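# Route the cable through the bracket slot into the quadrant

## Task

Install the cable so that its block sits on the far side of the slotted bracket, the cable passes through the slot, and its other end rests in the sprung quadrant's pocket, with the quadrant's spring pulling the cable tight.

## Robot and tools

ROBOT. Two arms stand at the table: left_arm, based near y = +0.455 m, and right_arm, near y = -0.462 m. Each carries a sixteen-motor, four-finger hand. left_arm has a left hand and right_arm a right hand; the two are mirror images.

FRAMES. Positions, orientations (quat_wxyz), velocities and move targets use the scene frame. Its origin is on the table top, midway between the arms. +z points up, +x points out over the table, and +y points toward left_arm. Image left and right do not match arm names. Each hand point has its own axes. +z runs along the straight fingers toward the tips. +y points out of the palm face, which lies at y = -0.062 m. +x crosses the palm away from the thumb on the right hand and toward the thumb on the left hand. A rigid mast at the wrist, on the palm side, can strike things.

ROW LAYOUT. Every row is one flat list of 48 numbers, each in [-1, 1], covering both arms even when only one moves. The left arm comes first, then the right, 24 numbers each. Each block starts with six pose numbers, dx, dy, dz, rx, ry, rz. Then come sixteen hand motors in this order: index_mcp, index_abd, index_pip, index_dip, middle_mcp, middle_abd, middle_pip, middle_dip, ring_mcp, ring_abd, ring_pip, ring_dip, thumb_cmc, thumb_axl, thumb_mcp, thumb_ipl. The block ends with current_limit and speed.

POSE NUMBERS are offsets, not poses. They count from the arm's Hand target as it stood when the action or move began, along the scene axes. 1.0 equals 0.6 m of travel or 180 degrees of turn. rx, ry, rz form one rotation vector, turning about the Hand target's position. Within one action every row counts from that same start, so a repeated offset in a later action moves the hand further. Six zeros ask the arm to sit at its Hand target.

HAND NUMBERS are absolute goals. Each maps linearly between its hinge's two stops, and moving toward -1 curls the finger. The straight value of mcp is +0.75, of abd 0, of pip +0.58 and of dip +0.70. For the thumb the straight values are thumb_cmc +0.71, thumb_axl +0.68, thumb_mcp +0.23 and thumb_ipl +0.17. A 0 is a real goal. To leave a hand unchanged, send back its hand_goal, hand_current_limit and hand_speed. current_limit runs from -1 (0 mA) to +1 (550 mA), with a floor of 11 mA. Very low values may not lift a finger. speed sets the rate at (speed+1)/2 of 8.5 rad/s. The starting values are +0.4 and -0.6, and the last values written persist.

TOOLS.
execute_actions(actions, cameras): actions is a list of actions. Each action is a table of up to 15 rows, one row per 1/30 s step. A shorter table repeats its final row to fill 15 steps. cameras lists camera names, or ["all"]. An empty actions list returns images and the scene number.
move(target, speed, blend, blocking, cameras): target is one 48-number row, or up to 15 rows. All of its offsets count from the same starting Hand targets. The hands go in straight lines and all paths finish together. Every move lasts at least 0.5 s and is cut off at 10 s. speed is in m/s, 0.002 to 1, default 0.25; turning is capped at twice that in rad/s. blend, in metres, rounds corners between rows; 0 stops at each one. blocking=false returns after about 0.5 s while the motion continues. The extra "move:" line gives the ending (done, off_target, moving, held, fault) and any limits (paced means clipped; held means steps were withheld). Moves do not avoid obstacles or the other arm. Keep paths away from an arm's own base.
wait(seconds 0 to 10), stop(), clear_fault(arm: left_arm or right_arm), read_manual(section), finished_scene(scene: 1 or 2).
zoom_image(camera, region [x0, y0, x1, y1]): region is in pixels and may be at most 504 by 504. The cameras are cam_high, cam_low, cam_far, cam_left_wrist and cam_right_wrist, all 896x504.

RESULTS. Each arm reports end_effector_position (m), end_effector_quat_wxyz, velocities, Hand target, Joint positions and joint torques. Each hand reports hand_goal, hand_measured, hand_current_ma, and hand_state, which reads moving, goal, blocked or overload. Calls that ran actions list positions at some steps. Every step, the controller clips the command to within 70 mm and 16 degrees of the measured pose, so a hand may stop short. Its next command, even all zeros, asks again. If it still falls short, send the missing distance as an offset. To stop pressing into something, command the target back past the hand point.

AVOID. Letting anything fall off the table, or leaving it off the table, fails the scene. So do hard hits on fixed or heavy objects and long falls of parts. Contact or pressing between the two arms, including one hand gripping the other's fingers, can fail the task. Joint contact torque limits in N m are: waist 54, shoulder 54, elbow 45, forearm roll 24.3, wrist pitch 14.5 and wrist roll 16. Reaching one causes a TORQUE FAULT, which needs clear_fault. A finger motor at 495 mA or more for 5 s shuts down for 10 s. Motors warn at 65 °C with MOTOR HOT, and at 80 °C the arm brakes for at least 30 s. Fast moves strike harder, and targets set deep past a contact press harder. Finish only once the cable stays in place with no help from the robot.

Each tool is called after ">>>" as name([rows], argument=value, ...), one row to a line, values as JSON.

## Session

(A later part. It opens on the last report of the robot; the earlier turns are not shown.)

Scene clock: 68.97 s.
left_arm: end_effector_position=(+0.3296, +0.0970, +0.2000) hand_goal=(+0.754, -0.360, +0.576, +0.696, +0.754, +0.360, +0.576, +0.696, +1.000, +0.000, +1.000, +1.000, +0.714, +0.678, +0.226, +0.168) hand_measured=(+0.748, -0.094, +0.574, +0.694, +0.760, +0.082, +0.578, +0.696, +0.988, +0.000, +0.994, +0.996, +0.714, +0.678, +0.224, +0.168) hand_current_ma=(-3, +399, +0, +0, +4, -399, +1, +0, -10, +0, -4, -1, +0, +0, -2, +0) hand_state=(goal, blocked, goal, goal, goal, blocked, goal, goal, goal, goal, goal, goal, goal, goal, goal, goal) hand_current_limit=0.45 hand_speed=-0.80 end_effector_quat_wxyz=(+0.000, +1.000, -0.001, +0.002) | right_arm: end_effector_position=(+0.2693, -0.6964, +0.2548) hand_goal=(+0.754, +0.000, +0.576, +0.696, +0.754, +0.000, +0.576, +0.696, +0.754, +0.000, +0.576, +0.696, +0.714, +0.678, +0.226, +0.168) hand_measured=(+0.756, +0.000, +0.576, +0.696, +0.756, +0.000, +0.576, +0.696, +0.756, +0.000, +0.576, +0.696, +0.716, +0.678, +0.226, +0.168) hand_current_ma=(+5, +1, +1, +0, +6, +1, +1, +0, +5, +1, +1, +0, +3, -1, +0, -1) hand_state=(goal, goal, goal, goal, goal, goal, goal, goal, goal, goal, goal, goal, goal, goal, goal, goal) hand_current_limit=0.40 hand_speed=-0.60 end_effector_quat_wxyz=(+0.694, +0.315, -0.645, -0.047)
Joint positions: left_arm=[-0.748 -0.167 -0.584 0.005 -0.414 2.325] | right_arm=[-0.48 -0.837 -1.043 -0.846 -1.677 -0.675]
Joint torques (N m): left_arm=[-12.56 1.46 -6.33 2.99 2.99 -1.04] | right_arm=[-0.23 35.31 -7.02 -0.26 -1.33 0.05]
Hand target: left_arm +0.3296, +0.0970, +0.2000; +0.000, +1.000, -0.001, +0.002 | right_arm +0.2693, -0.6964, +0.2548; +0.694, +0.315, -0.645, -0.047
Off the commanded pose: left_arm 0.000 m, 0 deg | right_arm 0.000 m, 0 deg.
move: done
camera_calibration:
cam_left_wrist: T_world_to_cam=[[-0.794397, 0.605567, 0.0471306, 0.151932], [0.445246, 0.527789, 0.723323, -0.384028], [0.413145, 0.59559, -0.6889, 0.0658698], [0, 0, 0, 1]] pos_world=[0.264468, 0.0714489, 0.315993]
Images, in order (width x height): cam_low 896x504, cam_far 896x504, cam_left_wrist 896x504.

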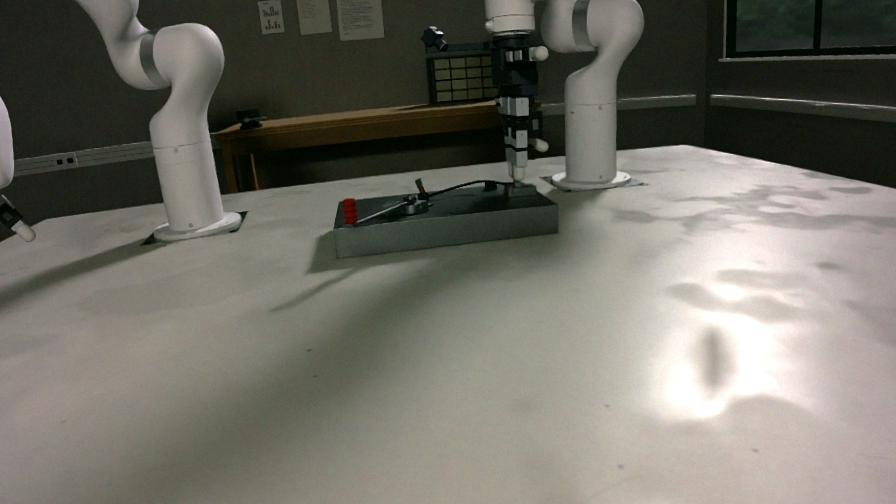

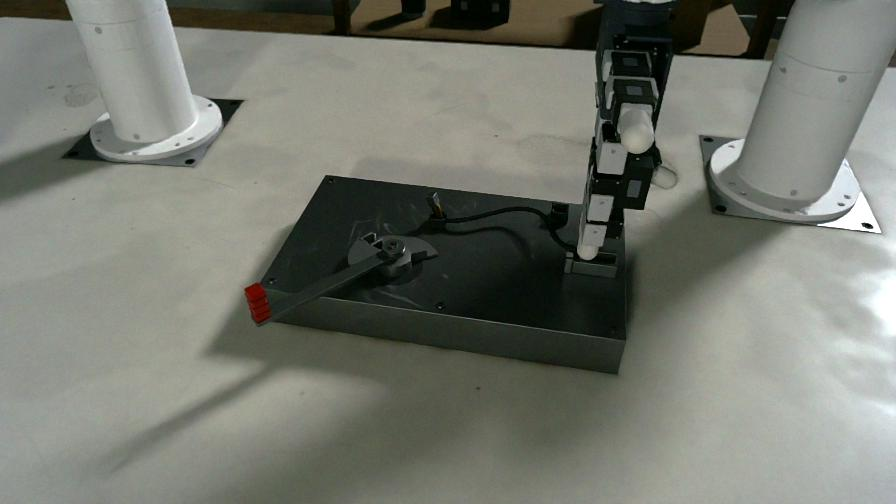

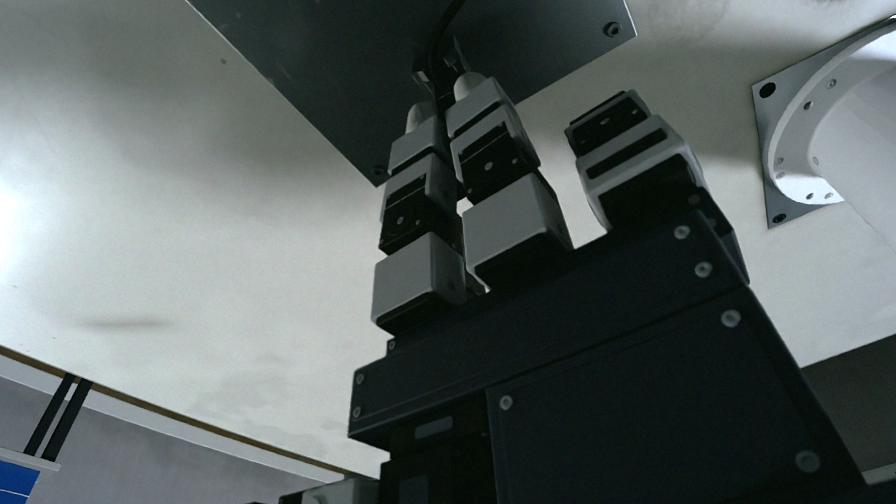

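>>> move(target=[0,0,-0.0167,0,0,0,0.754,-0.36,0.576,0.696,0.754,0.36,0.576,0.696,1,0,1,1,0.714,0.678,0.226,0.168,0.45,-0.8,0,0,0,0,0,0,0.754,0,0.576,0.696,0.754,0,0.576,0.696,0.754,0,0.576,0.696,0.714,0.678,0.226,0.168,0.4,-0.6], speed=0.03, cameras=["cam_far","cam_low","cam_left_wrist"])

>>> zoom_image(camera="cam_left_wrist", region=[370, 0, 490, 120])

>>> zoom_image(camera="cam_low", region=[480, 140, 560, 220])

>>> zoom_image(camera="cam_far", region=[540, 200, 640, 300])

Scene clock: 70.83 s.
left_arm: end_effector_position=(+0.3362, +0.0899, +0.2175) hand_goal=(+0.754, -0.360, +0.576, +0.696, +0.754, +0.360, +0.576, +0.696, +1.000, +0.000, +1.000, +1.000, +0.714, +0.678, +0.226, +0.168) hand_measured=(+0.746, -0.110, +0.572, +0.692, +0.768, +0.060, +0.584, +0.694, +0.988, +0.000, +0.994, +0.996, +0.714, +0.678, +0.222, +0.168) hand_current_ma=(-6, +399, -2, -2, +15, -399, +6, +0, -10, +0, -4, -1, +0, +0, -2, +0) hand_state=(goal, blocked, goal, goal, goal, blocked, goal, goal, goal, goal, goal, goal, goal, goal, goal, goal) hand_current_limit=0.45 hand_speed=-0.80 end_effector_quat_wxyz=(+0.021, +1.000, -0.001, +0.021) | right_arm: end_effector_position=(+0.2693, -0.6964, +0.2548) hand_goal=(+0.754, +0.000, +0.576, +0.696, +0.754, +0.000, +0.576, +0.696, +0.754, +0.000, +0.576, +0.696, +0.714, +0.678, +0.226, +0.168) hand_measured=(+0.756, +0.000, +0.576, +0.696, +0.756, +0.000, +0.576, +0.696, +0.756, +0.000, +0.576, +0.696, +0.716, +0.678, +0.226, +0.168) hand_current_ma=(+5, +1, +1, +0, +6, +1, +1, +0, +5, +1, +1, +0, +3, -1, +0, -1) hand_state=(goal, goal, goal, goal, goal, goal, goal, goal, goal, goal, goal, goal, goal, goal, goal, goal) hand_current_limit=0.40 hand_speed=-0.60 end_effector_quat_wxyz=(+0.694, +0.315, -0.645, -0.047)
Joint positions: left_arm=[-0.748 -0.132 -0.584 0.005 -0.393 2.325] | right_arm=[-0.48 -0.837 -1.043 -0.846 -1.677 -0.675]
Joint torques (N m): left_arm=[-0.4 23.3 -6.73 -0.15 0.48 -0.05] | right_arm=[0.86 36.24 -7.39 -0.25 -1.22 -0.04]
Hand target: left_arm +0.3362, +0.0899, +0.2175; +0.021, +1.000, -0.001, +0.021 (not the last commanded pose) | right_arm +0.2693, -0.6964, +0.2548; +0.694, +0.315, -0.645, -0.047
Off the commanded pose: left_arm 0.029 m, 3 deg | right_arm 0.000 m, 0 deg.
TORQUE FAULT: the external load on joint 2 (shoulder) of the left arm reached its load limit, and that arm stopped. The contact can be on any part of that arm beyond that joint, not only on its tool. A torque fault puts only its own arm into a fault stop. That arm's remaining commands of this call were not run. The hold on joint 2 (shoulder) of that arm was moved back by the arm itself, up to 3 degrees, as the stop began. That arm is still stopped at the end of this call. While its stop runs, that arm, its gripper or tool too, takes no new command.
CLEAR FAULT: the left arm stays stopped (state 4) until you call clear_fault(arm="left_arm").
End effector pose when the fault began: left_arm: position (+0.3303, +0.0962, +0.1938), quat_wxyz (+0.002, +1.000, -0.001, +0.003)
Joint positions when the fault began: left_arm=[-0.748 -0.183 -0.583 0.005 -0.393 2.325]
move: fault (left_arm)
camera_calibration:
cam_left_wrist: T_world_to_cam=[[-0.795089, 0.606445, -0.0076235, 0.172853], [0.417844, 0.556845, 0.717865, -0.388005], [0.439591, 0.567581, -0.696141, 0.0745482], [0, 0, 0, 1]] pos_world=[0.266789, 0.0689204, 0.331749]
Images, in order (width x height): cam_low 896x504, cam_far 896x504, cam_left_wrist 896x504.

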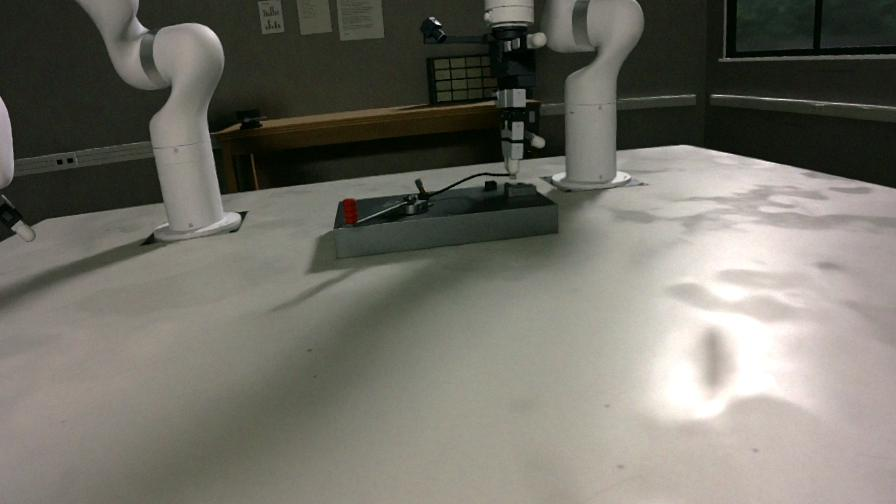

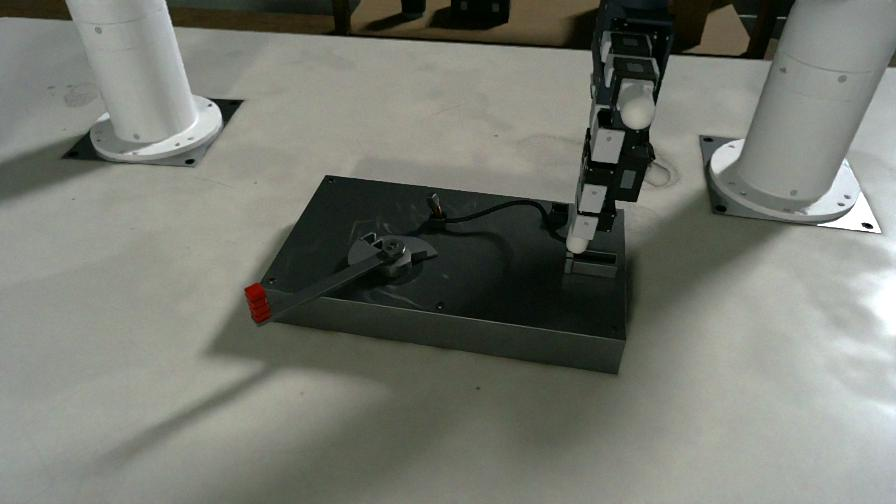

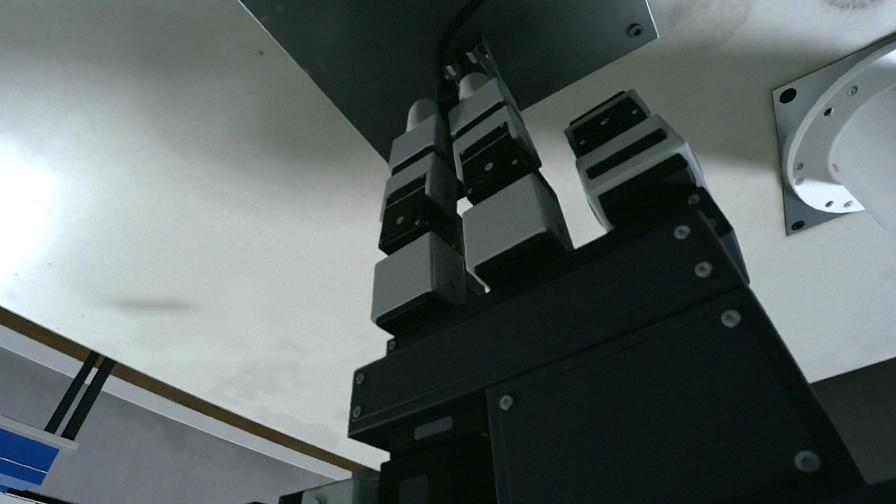

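Scaled by 4.200 from the camera's 896x504 image, which has a finer 1280x720 frame.

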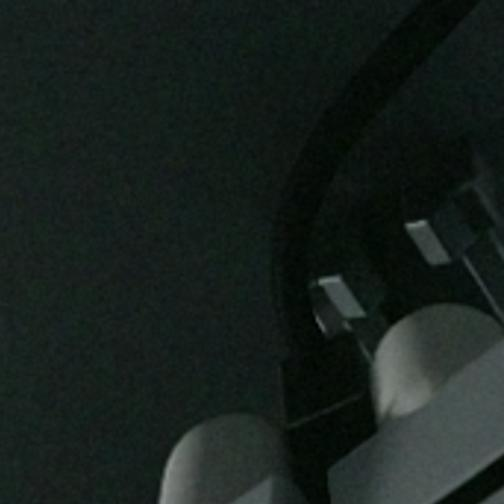

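Scaled by 6.300 from the camera's 896x504 image, which has a finer 1280x720 frame.

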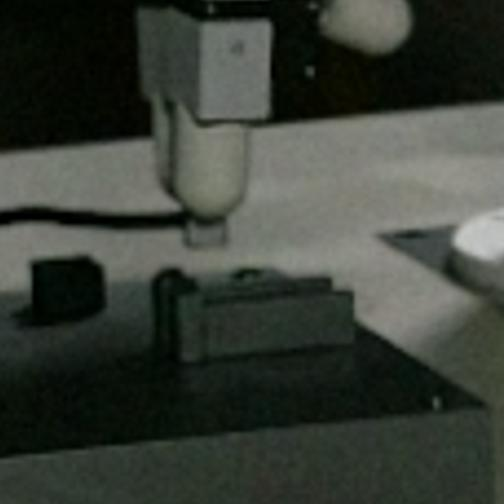

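Scaled by 5.040 from the camera's 896x504 image, which has a finer 1280x720 frame.

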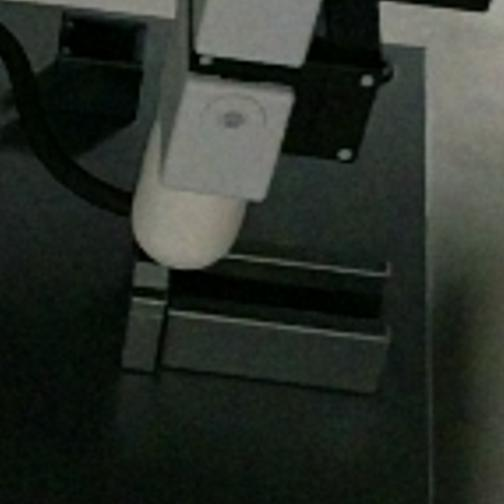

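>>> clear_fault(arm="left_arm")

>>> move(target=[-0.0093,0.0185,0.0075,0.0134,0.0121,0.0006,0.754,-0.36,0.576,0.696,0.754,0.36,0.576,0.696,1,0,1,1,0.714,0.678,0.226,0.168,0.45,-0.8,0,0,0,0,0,0,0.754,0,0.576,0.696,0.754,0,0.576,0.696,0.754,0,0.576,0.696,0.714,0.678,0.226,0.168,0.4,-0.6], speed=0.05, cameras=["cam_far","cam_low","cam_left_wrist"])

>>> zoom_image(camera="cam_left_wrist", region=[370, 0, 490, 120])

>>> zoom_image(camera="cam_low", region=[480, 140, 560, 220])

>>> zoom_image(camera="cam_far", region=[540, 200, 640, 300])

Scene clock: 72.73 s.
left_arm: end_effector_position=(+0.3362, +0.0899, +0.2175) hand_goal=(+0.754, -0.360, +0.576, +0.696, +0.754, +0.360, +0.576, +0.696, +1.000, +0.000, +1.000, +1.000, +0.714, +0.678, +0.226, +0.168) hand_measured=(+0.746, -0.110, +0.572, +0.692, +0.768, +0.060, +0.584, +0.694, +0.988, +0.000, +0.994, +0.996, +0.714, +0.678, +0.222, +0.168) hand_current_ma=(-6, +399, -2, -2, +15, -399, +6, +0, -10, +0, -4, -1, +0, +0, -2, +0) hand_state=(goal, blocked, goal, goal, goal, blocked, goal, goal, goal, goal, goal, goal, goal, goal, goal, goal) hand_current_limit=0.45 hand_speed=-0.80 end_effector_quat_wxyz=(+0.021, +1.000, -0.001, +0.021) | right_arm: end_effector_position=(+0.2693, -0.6964, +0.2548) hand_goal=(+0.754, +0.000, +0.576, +0.696, +0.754, +0.000, +0.576, +0.696, +0.754, +0.000, +0.576, +0.696, +0.714, +0.678, +0.226, +0.168) hand_measured=(+0.756, +0.000, +0.576, +0.696, +0.756, +0.000, +0.576, +0.696, +0.756, +0.000, +0.576, +0.696, +0.716, +0.678, +0.226, +0.168) hand_current_ma=(+5, +1, +1, +0, +6, +1, +1, +0, +5, +1, +1, +0, +3, -1, +0, -1) hand_state=(goal, goal, goal, goal, goal, goal, goal, goal, goal, goal, goal, goal, goal, goal, goal, goal) hand_current_limit=0.40 hand_speed=-0.60 end_effector_quat_wxyz=(+0.694, +0.315, -0.645, -0.047)
Joint positions: left_arm=[-0.748 -0.132 -0.584 0.005 -0.393 2.325] | right_arm=[-0.48 -0.837 -1.043 -0.846 -1.677 -0.675]
Joint torques (N m): left_arm=[-0.06 24.64 -7.12 -0.23 0.55 -0.02] | right_arm=[0.3 35.48 -7.53 -0.55 -1.21 0.02]
Hand target: left_arm +0.3362, +0.0899, +0.2175; +0.021, +1.000, -0.001, +0.021 (not the last commanded pose) | right_arm +0.2693, -0.6964, +0.2548; +0.694, +0.315, -0.645, -0.047
Off the commanded pose: left_arm 0.029 m, 3 deg | right_arm 0.000 m, 0 deg.
TORQUE FAULT, CONTINUED: the left arm's stop, for the torque fault of joint 2 (shoulder) that an earlier result reported, is over. The call counts as one of the actions that you can send in this scene. The hold on joint 2 (shoulder) of that arm was moved back by the arm itself, up to 3 degrees, as the stop began. That arm's target is now where it stood when the stop ended, not its last command. That arm keeps its grip as last carried out and accepts commands again: back off and push less far.
CLEAR FAULT: your call cleared the left arm's torque fault. If a joint's load stays at its limit, that arm stops again at once.

Scene clock: 73.77 s.
left_arm: end_effector_position=(+0.3306, +0.1010, +0.2220) hand_goal=(+0.754, -0.360, +0.576, +0.696, +0.754, +0.360, +0.576, +0.696, +1.000, +0.000, +1.000, +1.000, +0.714, +0.678, +0.226, +0.168) hand_measured=(+0.742, -0.110, +0.570, +0.692, +0.764, +0.060, +0.584, +0.694, +0.988, +0.000, +0.994, +0.996, +0.714, +0.678, +0.222, +0.168) hand_current_ma=(-10, +399, -3, -2, +8, -399, +5, +0, -10, +0, -4, -1, +0, +0, -2, +0) hand_state=(goal, blocked, goal, goal, goal, blocked, goal, goal, goal, goal, goal, goal, goal, goal, goal, goal) hand_current_limit=0.45 hand_speed=-0.80 end_effector_quat_wxyz=(+0.000, +1.000, +0.000, +0.002) | right_arm: end_effector_position=(+0.2693, -0.6964, +0.2548) hand_goal=(+0.754, +0.000, +0.576, +0.696, +0.754, +0.000, +0.576, +0.696, +0.754, +0.000, +0.576, +0.696, +0.714, +0.678, +0.226, +0.168) hand_measured=(+0.756, +0.000, +0.576, +0.696, +0.756, +0.000, +0.576, +0.696, +0.756, +0.000, +0.576, +0.696, +0.716, +0.678, +0.226, +0.168) hand_current_ma=(+5, +1, +1, +0, +6, +1, +1, +0, +5, +1, +1, +0, +3, -1, +0, -1) hand_state=(goal, goal, goal, goal, goal, goal, goal, goal, goal, goal, goal, goal, goal, goal, goal, goal) hand_current_limit=0.40 hand_speed=-0.60 end_effector_quat_wxyz=(+0.694, +0.315, -0.645, -0.047)
Joint positions: left_arm=[-0.74 -0.112 -0.59 0.007 -0.475 2.33] | right_arm=[-0.48 -0.837 -1.043 -0.846 -1.677 -0.675]
Joint torques (N m): left_arm=[12.45 23.47 -17.52 3.31 -2.47 0.65] | right_arm=[0.76 35.21 -7.32 -0.7 -1.22 -0.09]
Hand target: left_arm +0.3306, +0.1010, +0.2220; +0.000, +1.000, +0.000, +0.002 | right_arm +0.2693, -0.6964, +0.2548; +0.694, +0.315, -0.645, -0.047
Off the commanded pose: left_arm 0.000 m, 0 deg | right_arm 0.000 m, 0 deg.
move: done
camera_calibration:
cam_left_wrist: T_world_to_cam=[[-0.795491, 0.604066, 0.0479504, 0.149716], [0.444156, 0.527415, 0.724264, -0.402263], [0.412214, 0.597443, -0.687853, 0.0781079], [0, 0, 0, 1]] pos_world=[0.265569, 0.075056, 0.337893]
Images, in order (width x height): cam_low 896x504, cam_far 896x504, cam_left_wrist 896x504.

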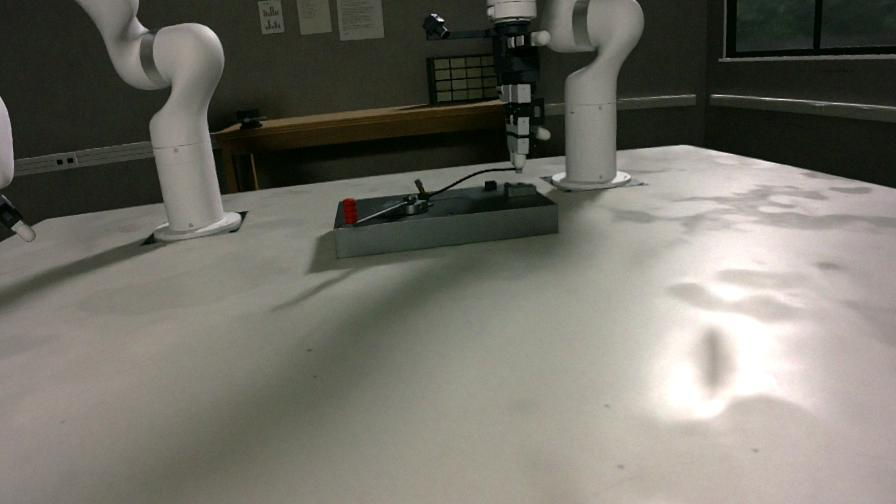

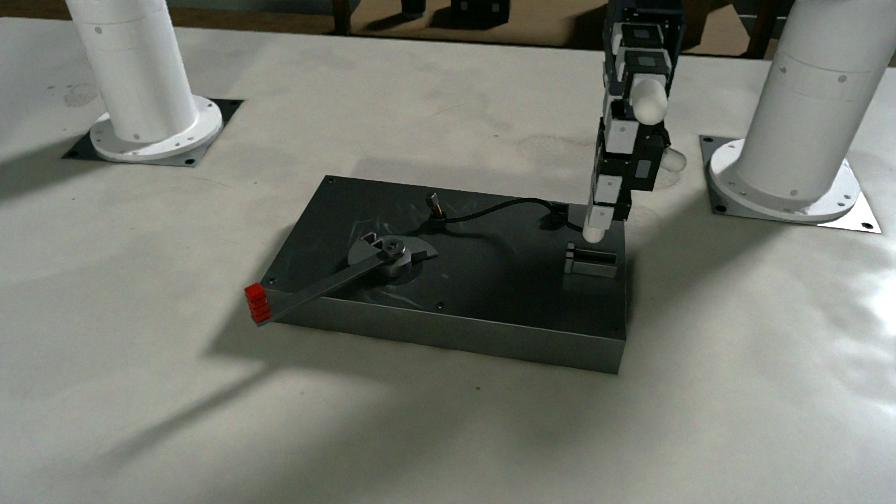

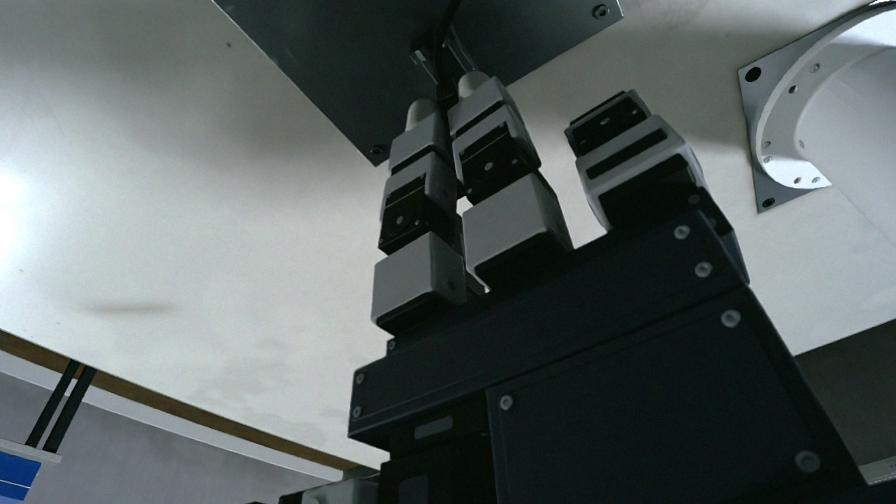

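Scaled by 4.200 from the camera's 896x504 image, which has a finer 1280x720 frame.

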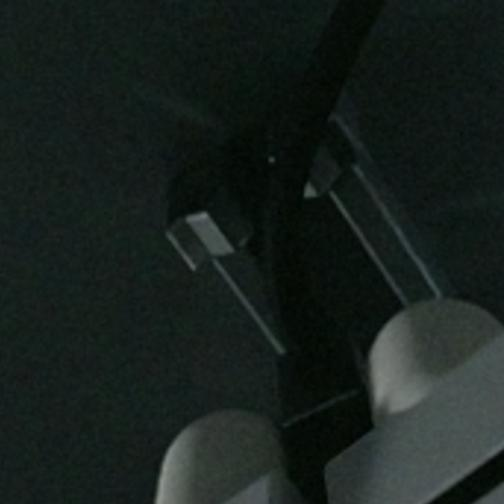

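Scaled by 6.300 from the camera's 896x504 image, which has a finer 1280x720 frame.

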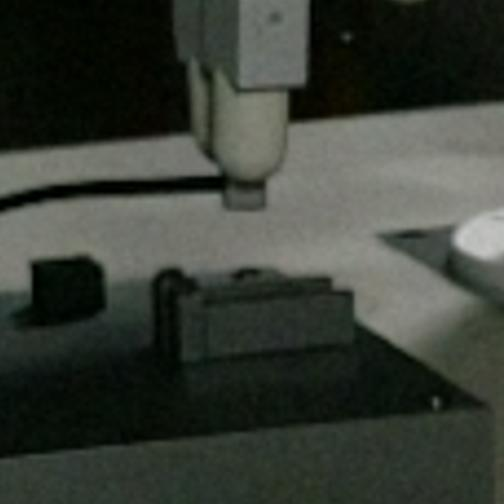

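Scaled by 5.040 from the camera's 896x504 image, which has a finer 1280x720 frame.

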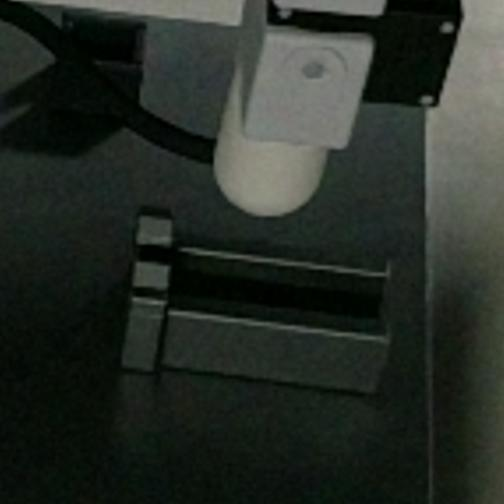

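>>> zoom_image(camera="cam_left_wrist", region=[400, 30, 480, 90])

>>> zoom_image(camera="cam_far", region=[555, 235, 625, 285])

>>> zoom_image(camera="cam_high", region=[500, 320, 570, 400])

Scaled by 6.300 from the camera's 896x504 image, which has a finer 1280x720 frame.

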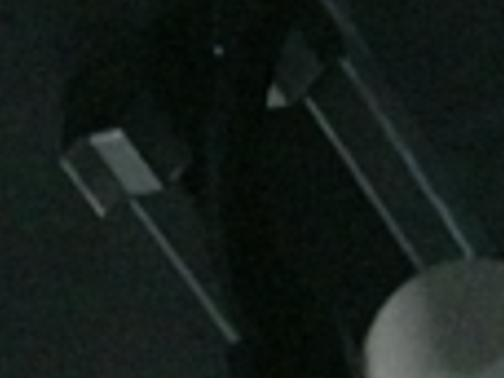

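Scaled by 7.200 from the camera's 896x504 image, which has a finer 1280x720 frame.

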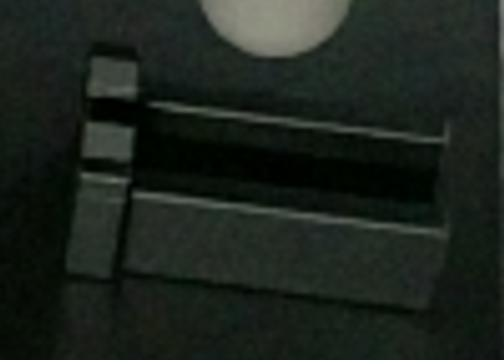

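This scene's latest camera images include none from cam_high. They are from: cam_low, cam_far, cam_left_wrist. cam_high's image comes with the result of a call that names it in "cameras".

>>> move(target=[0.0252,0.0013,-0.0233,0,0,0.0611,0.754,-0.36,0.576,0.696,0.754,0.36,0.576,0.696,1,0,1,1,0.714,0.678,0.226,0.168,0.45,-0.8,0,0,0,0,0,0,0.754,0,0.576,0.696,0.754,0,0.576,0.696,0.754,0,0.576,0.696,0.714,0.678,0.226,0.168,0.4,-0.6], speed=0.04, cameras=["cam_far","cam_low","cam_left_wrist"])

>>> zoom_image(camera="cam_left_wrist", region=[390, 10, 490, 110])

>>> zoom_image(camera="cam_low", region=[480, 140, 560, 220])

>>> zoom_image(camera="cam_far", region=[540, 200, 640, 300])

Scene clock: 85.43 s.
left_arm: end_effector_position=(+0.3458, +0.1018, +0.2080) hand_goal=(+0.754, -0.360, +0.576, +0.696, +0.754, +0.360, +0.576, +0.696, +1.000, +0.000, +1.000, +1.000, +0.714, +0.678, +0.226, +0.168) hand_measured=(+0.742, -0.110, +0.570, +0.692, +0.764, +0.060, +0.584, +0.696, +0.988, +0.000, +0.994, +0.996, +0.714, +0.678, +0.222, +0.168) hand_current_ma=(-11, +399, -3, -2, +8, -399, +5, +0, -10, +0, -4, -1, +0, +0, -2, +0) hand_state=(goal, blocked, goal, goal, goal, blocked, goal, goal, goal, goal, goal, goal, goal, goal, goal, goal) hand_current_limit=0.45 hand_speed=-0.80 end_effector_quat_wxyz=(-0.001, +0.995, +0.095, +0.002) | right_arm: end_effector_position=(+0.2693, -0.6964, +0.2548) hand_goal=(+0.754, +0.000, +0.576, +0.696, +0.754, +0.000, +0.576, +0.696, +0.754, +0.000, +0.576, +0.696, +0.714, +0.678, +0.226, +0.168) hand_measured=(+0.756, +0.000, +0.576, +0.696, +0.756, +0.000, +0.576, +0.696, +0.756, +0.000, +0.576, +0.696, +0.716, +0.678, +0.226, +0.168) hand_current_ma=(+5, +1, +1, +0, +6, +1, +1, +0, +5, +1, +1, +0, +3, -1, +0, -1) hand_state=(goal, goal, goal, goal, goal, goal, goal, goal, goal, goal, goal, goal, goal, goal, goal, goal) hand_current_limit=0.40 hand_speed=-0.60 end_effector_quat_wxyz=(+0.694, +0.315, -0.645, -0.047)
Joint positions: left_arm=[-0.751 -0.151 -0.592 0.008 -0.439 2.126] | right_arm=[-0.48 -0.837 -1.043 -0.846 -1.677 -0.675]
Joint torques (N m): left_arm=[-14.05 6.32 -17.28 2.58 2.58 -0.95] | right_arm=[-0.58 35.65 -7.42 -0.4 -1.25 -0.1]
Hand target: left_arm +0.3458, +0.1018, +0.2080; -0.001, +0.995, +0.095, +0.002 | right_arm +0.2693, -0.6964, +0.2548; +0.694, +0.315, -0.645, -0.047
Off the commanded pose: left_arm 0.000 m, 0 deg | right_arm 0.000 m, 0 deg.
move: done
camera_calibration:
cam_left_wrist: T_world_to_cam=[[-0.896072, 0.441304, 0.0480064, 0.213302], [0.33549, 0.60243, 0.724241, -0.369361], [0.29069, 0.665078, -0.687874, 0.0968587], [0, 0, 0, 1]] pos_world=[0.286895, 0.0639643, 0.323893]
Images, in order (width x height): cam_low 896x504, cam_far 896x504, cam_left_wrist 896x504.

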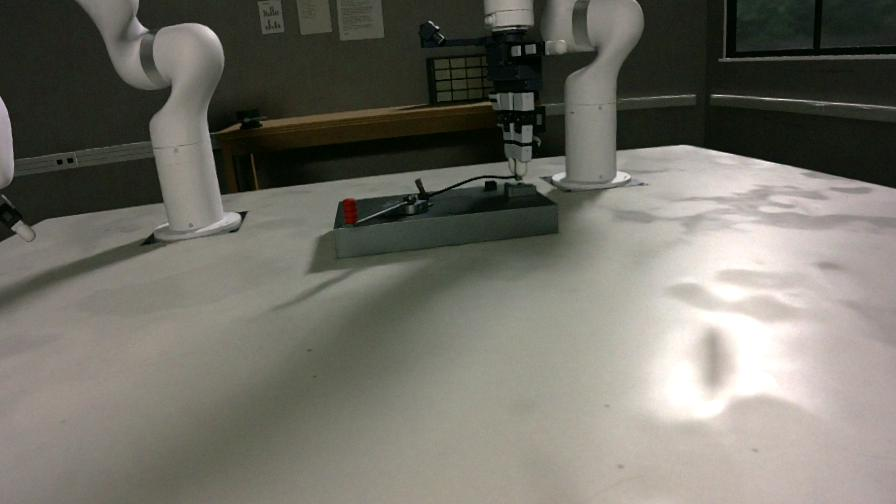

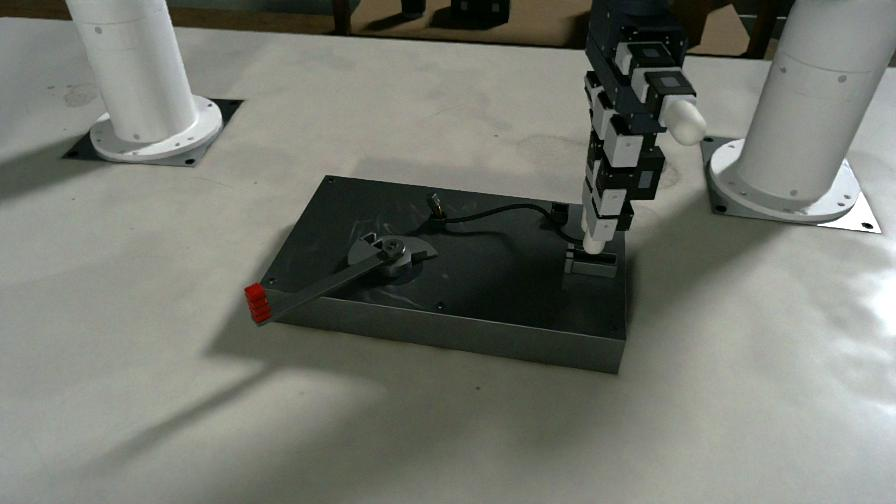

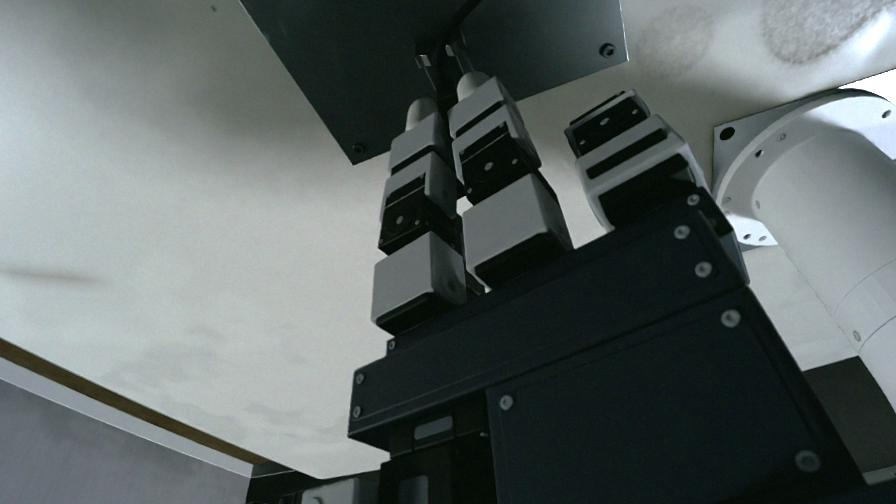

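Scaled by 5.040 from the camera's 896x504 image, which has a finer 1280x720 frame.

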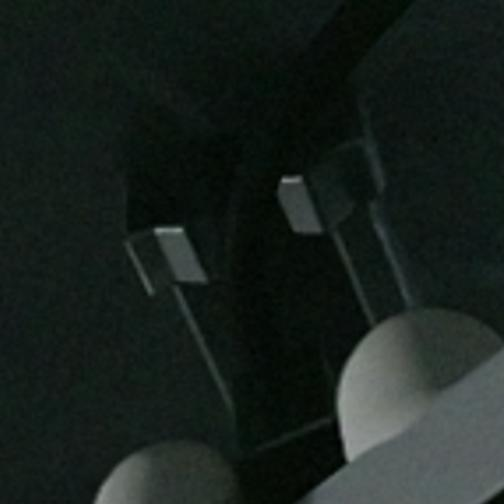

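Scaled by 6.300 from the camera's 896x504 image, which has a finer 1280x720 frame.

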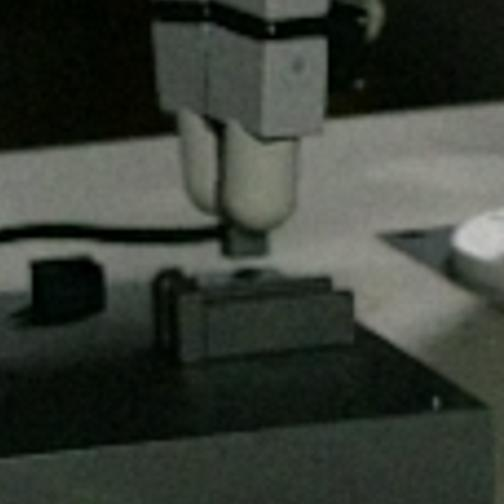

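Scaled by 5.040 from the camera's 896x504 image, which has a finer 1280x720 frame.

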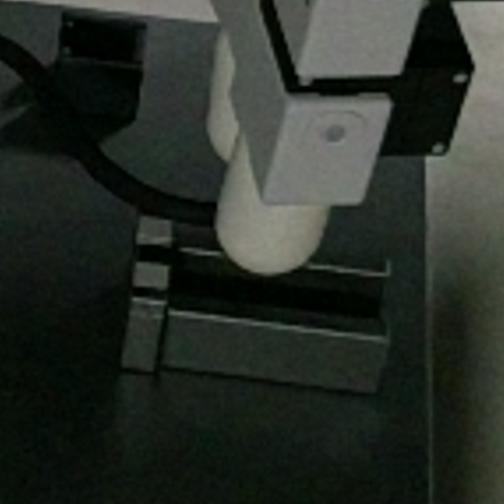

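>>> move(target=[0.008,0.0028,-0.0133,0,0,0.0278,0.754,-0.36,0.576,0.696,0.754,0.36,0.576,0.696,1,0,1,1,0.714,0.678,0.226,0.168,0.45,-0.8,0,0,0,0,0,0,0.754,0,0.576,0.696,0.754,0,0.576,0.696,0.754,0,0.576,0.696,0.714,0.678,0.226,0.168,0.4,-0.6], speed=0.03, cameras=["cam_far","cam_low","cam_left_wrist"])

>>> zoom_image(camera="cam_left_wrist", region=[390, 10, 490, 110])

>>> zoom_image(camera="cam_low", region=[480, 140, 560, 220])

>>> zoom_image(camera="cam_far", region=[540, 200, 640, 300])

Scene clock: 90.67 s.
left_arm: end_effector_position=(+0.3506, +0.1035, +0.2001) hand_goal=(+0.754, -0.360, +0.576, +0.696, +0.754, +0.360, +0.576, +0.696, +1.000, +0.000, +1.000, +1.000, +0.714, +0.678, +0.226, +0.168) hand_measured=(+0.742, -0.110, +0.570, +0.692, +0.764, +0.060, +0.584, +0.696, +0.988, +0.000, +0.994, +0.996, +0.714, +0.678, +0.222, +0.168) hand_current_ma=(-11, +399, -3, -2, +8, -399, +5, +0, -10, +0, -4, -1, +0, +0, -2, +0) hand_state=(goal, blocked, goal, goal, goal, blocked, goal, goal, goal, goal, goal, goal, goal, goal, goal, goal) hand_current_limit=0.45 hand_speed=-0.80 end_effector_quat_wxyz=(-0.001, +0.990, +0.139, +0.002) | right_arm: end_effector_position=(+0.2693, -0.6964, +0.2548) hand_goal=(+0.754, +0.000, +0.576, +0.696, +0.754, +0.000, +0.576, +0.696, +0.754, +0.000, +0.576, +0.696, +0.714, +0.678, +0.226, +0.168) hand_measured=(+0.756, +0.000, +0.576, +0.696, +0.756, +0.000, +0.576, +0.696, +0.756, +0.000, +0.576, +0.696, +0.716, +0.678, +0.226, +0.168) hand_current_ma=(+5, +1, +1, +0, +6, +1, +1, +0, +5, +1, +1, +0, +3, -1, +0, -1) hand_state=(goal, goal, goal, goal, goal, goal, goal, goal, goal, goal, goal, goal, goal, goal, goal, goal) hand_current_limit=0.40 hand_speed=-0.60 end_effector_quat_wxyz=(+0.694, +0.315, -0.645, -0.047)
Joint positions: left_arm=[-0.758 -0.17 -0.589 0.008 -0.418 2.031] | right_arm=[-0.48 -0.837 -1.043 -0.846 -1.677 -0.675]
Joint torques (N m): left_arm=[-12.19 4.91 -6.63 3.08 2.51 -1.06] | right_arm=[0.6 35.81 -7.22 -0.67 -1.26 -0.09]
Hand target: left_arm +0.3506, +0.1035, +0.2001; -0.001, +0.990, +0.139, +0.002 | right_arm +0.2693, -0.6964, +0.2548; +0.694, +0.315, -0.645, -0.047
Off the commanded pose: left_arm 0.000 m, 0 deg | right_arm 0.000 m, 0 deg.
move: done
camera_calibration:
cam_left_wrist: T_world_to_cam=[[-0.931126, 0.361517, 0.0480704, 0.237743], [0.281741, 0.629351, 0.72425, -0.350203], [0.231576, 0.687912, -0.687859, 0.10727], [0, 0, 0, 1]] pos_world=[0.295194, 0.06066, 0.315993]
Images, in order (width x height): cam_low 896x504, cam_far 896x504, cam_left_wrist 896x504.

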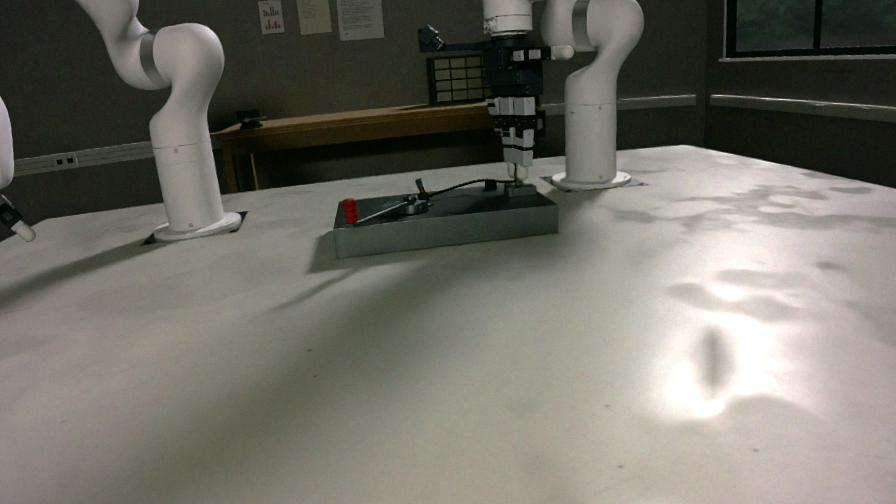

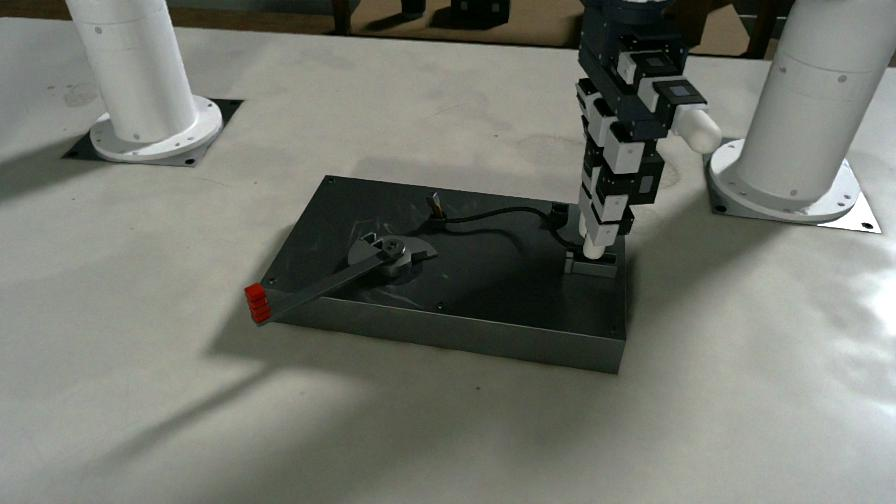

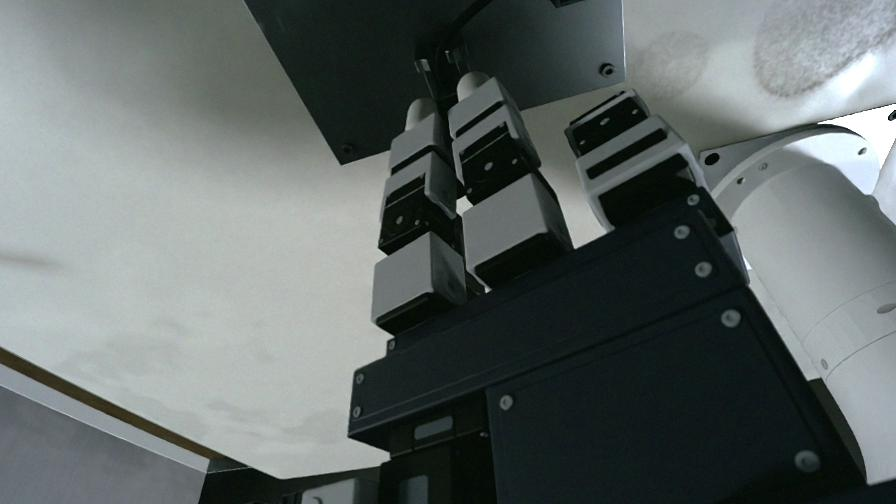

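Scaled by 5.040 from the camera's 896x504 image, which has a finer 1280x720 frame.

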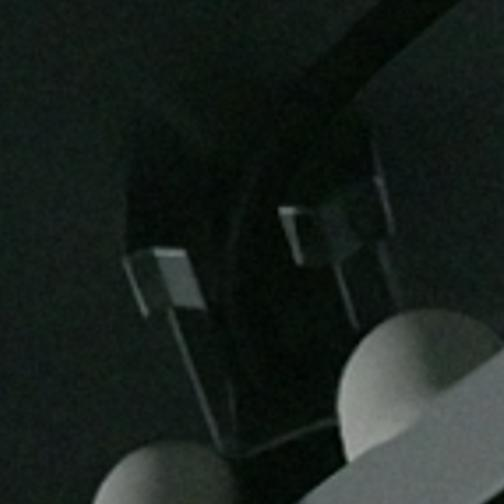

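Scaled by 6.300 from the camera's 896x504 image, which has a finer 1280x720 frame.

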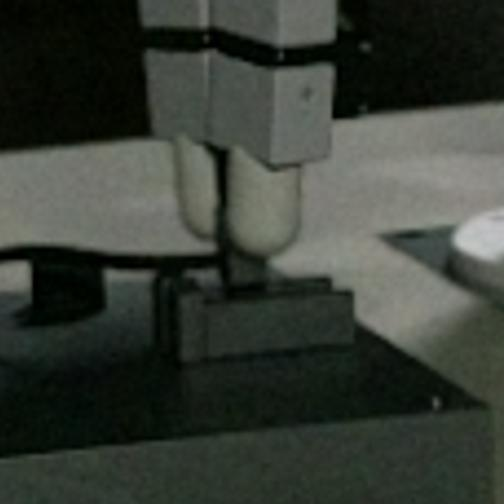

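Scaled by 5.040 from the camera's 896x504 image, which has a finer 1280x720 frame.

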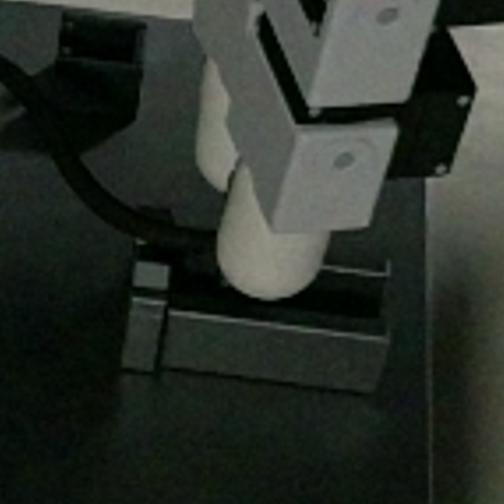

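>>> move(target=[0,0,-0.0083,0,0,0,0.754,-0.36,0.576,0.696,0.754,0.36,0.576,0.696,1,0,1,1,0.714,0.678,0.226,0.168,0.45,-0.8,0,0,0,0,0,0,0.754,0,0.576,0.696,0.754,0,0.576,0.696,0.754,0,0.576,0.696,0.714,0.678,0.226,0.168,0.4,-0.6], speed=0.02, cameras=["cam_low","cam_left_wrist"])

>>> zoom_image(camera="cam_left_wrist", region=[390, 10, 490, 110])

>>> zoom_image(camera="cam_low", region=[480, 140, 560, 220])

Scene clock: 92.83 s.
left_arm: end_effector_position=(+0.3507, +0.1033, +0.1954) hand_goal=(+0.754, -0.360, +0.576, +0.696, +0.754, +0.360, +0.576, +0.696, +1.000, +0.000, +1.000, +1.000, +0.714, +0.678, +0.226, +0.168) hand_measured=(+0.742, -0.110, +0.570, +0.694, +0.774, +0.060, +0.584, +0.678, +0.988, +0.000, +0.994, +0.996, +0.714, +0.678, +0.222, +0.168) hand_current_ma=(-10, +399, -3, -1, +25, -399, +5, -18, -10, +0, -4, -1, +0, +0, -2, +0) hand_state=(goal, blocked, goal, goal, blocked, blocked, goal, goal, goal, goal, goal, goal, goal, goal, goal, goal) hand_current_limit=0.45 hand_speed=-0.80 end_effector_quat_wxyz=(+0.000, +0.990, +0.139, +0.002) | right_arm: end_effector_position=(+0.2693, -0.6964, +0.2548) hand_goal=(+0.754, +0.000, +0.576, +0.696, +0.754, +0.000, +0.576, +0.696, +0.754, +0.000, +0.576, +0.696, +0.714, +0.678, +0.226, +0.168) hand_measured=(+0.756, +0.000, +0.576, +0.696, +0.756, +0.000, +0.576, +0.696, +0.756, +0.000, +0.576, +0.696, +0.716, +0.678, +0.226, +0.168) hand_current_ma=(+5, +1, +1, +0, +6, +1, +1, +0, +5, +1, +1, +0, +3, -1, +0, -1) hand_state=(goal, goal, goal, goal, goal, goal, goal, goal, goal, goal, goal, goal, goal, goal, goal, goal) hand_current_limit=0.40 hand_speed=-0.60 end_effector_quat_wxyz=(+0.694, +0.315, -0.645, -0.047)
Joint positions: left_arm=[-0.758 -0.181 -0.587 0.009 -0.404 2.03] | right_arm=[-0.48 -0.837 -1.043 -0.846 -1.677 -0.675]
Joint torques (N m): left_arm=[-6.78 -11.04 5.27 3.91 3.99 -0.99] | right_arm=[1 36 -7.16 -0.76 -1.06 -0.05]
Hand target: left_arm +0.3506, +0.1035, +0.1951; -0.001, +0.990, +0.139, +0.002 | right_arm +0.2693, -0.6964, +0.2548; +0.694, +0.315, -0.645, -0.047
Off the commanded pose: left_arm 0.000 m, 0 deg | right_arm 0.000 m, 0 deg.
move: done
camera_calibration:
cam_left_wrist: T_world_to_cam=[[-0.93114, 0.361553, 0.047523, 0.238179], [0.281448, 0.629661, 0.724095, -0.346619], [0.231876, 0.687609, -0.688061, 0.104099], [0, 0, 0, 1]] pos_world=[0.295195, 0.0605586, 0.311293]
Images, in order (width x height): cam_low 896x504, cam_left_wrist 896x504.

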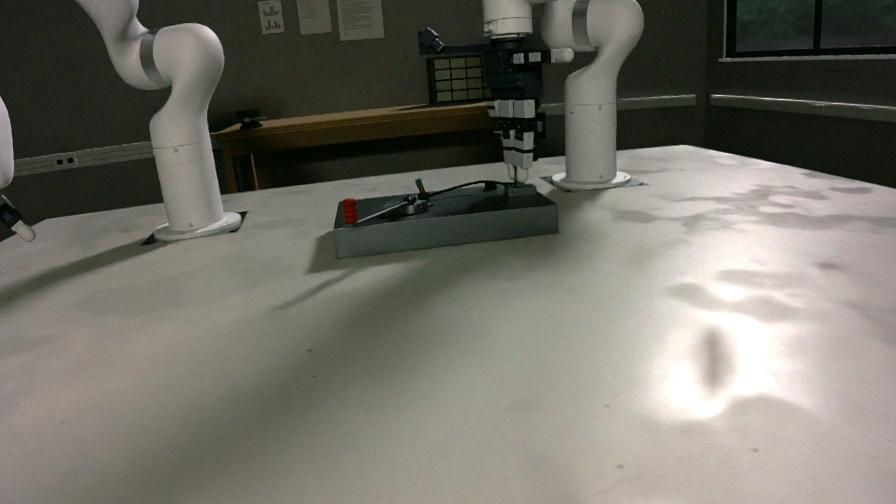

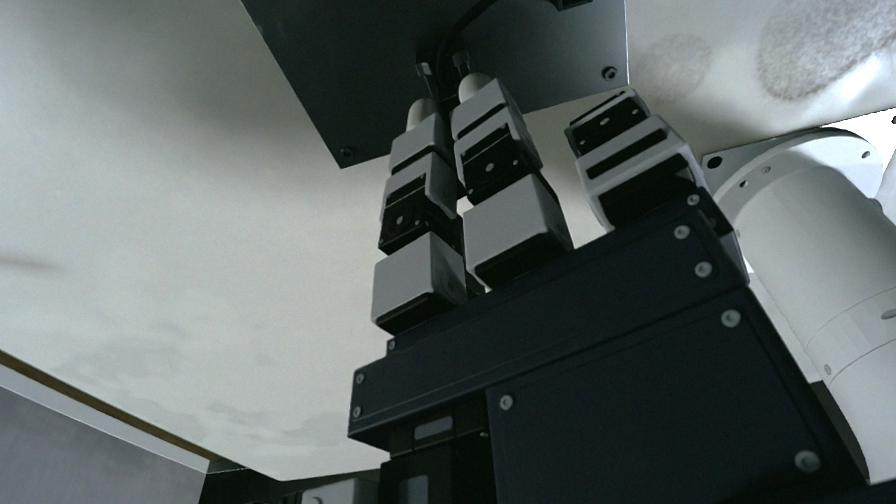

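Scaled by 5.040 from the camera's 896x504 image, which has a finer 1280x720 frame.

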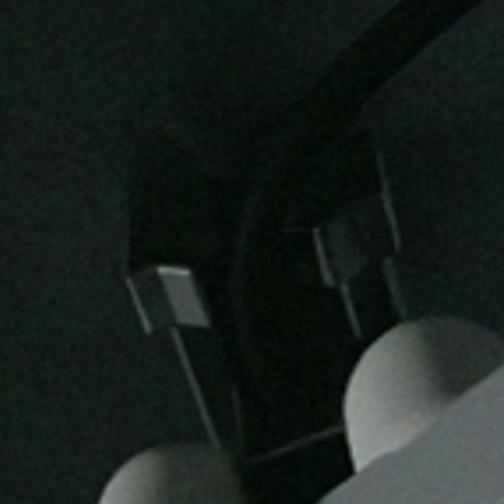

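Scaled by 6.300 from the camera's 896x504 image, which has a finer 1280x720 frame.

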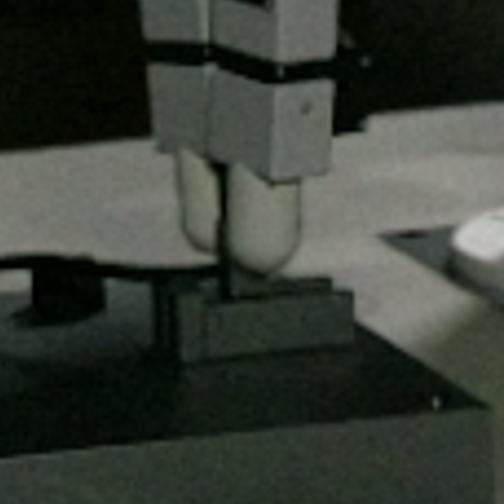

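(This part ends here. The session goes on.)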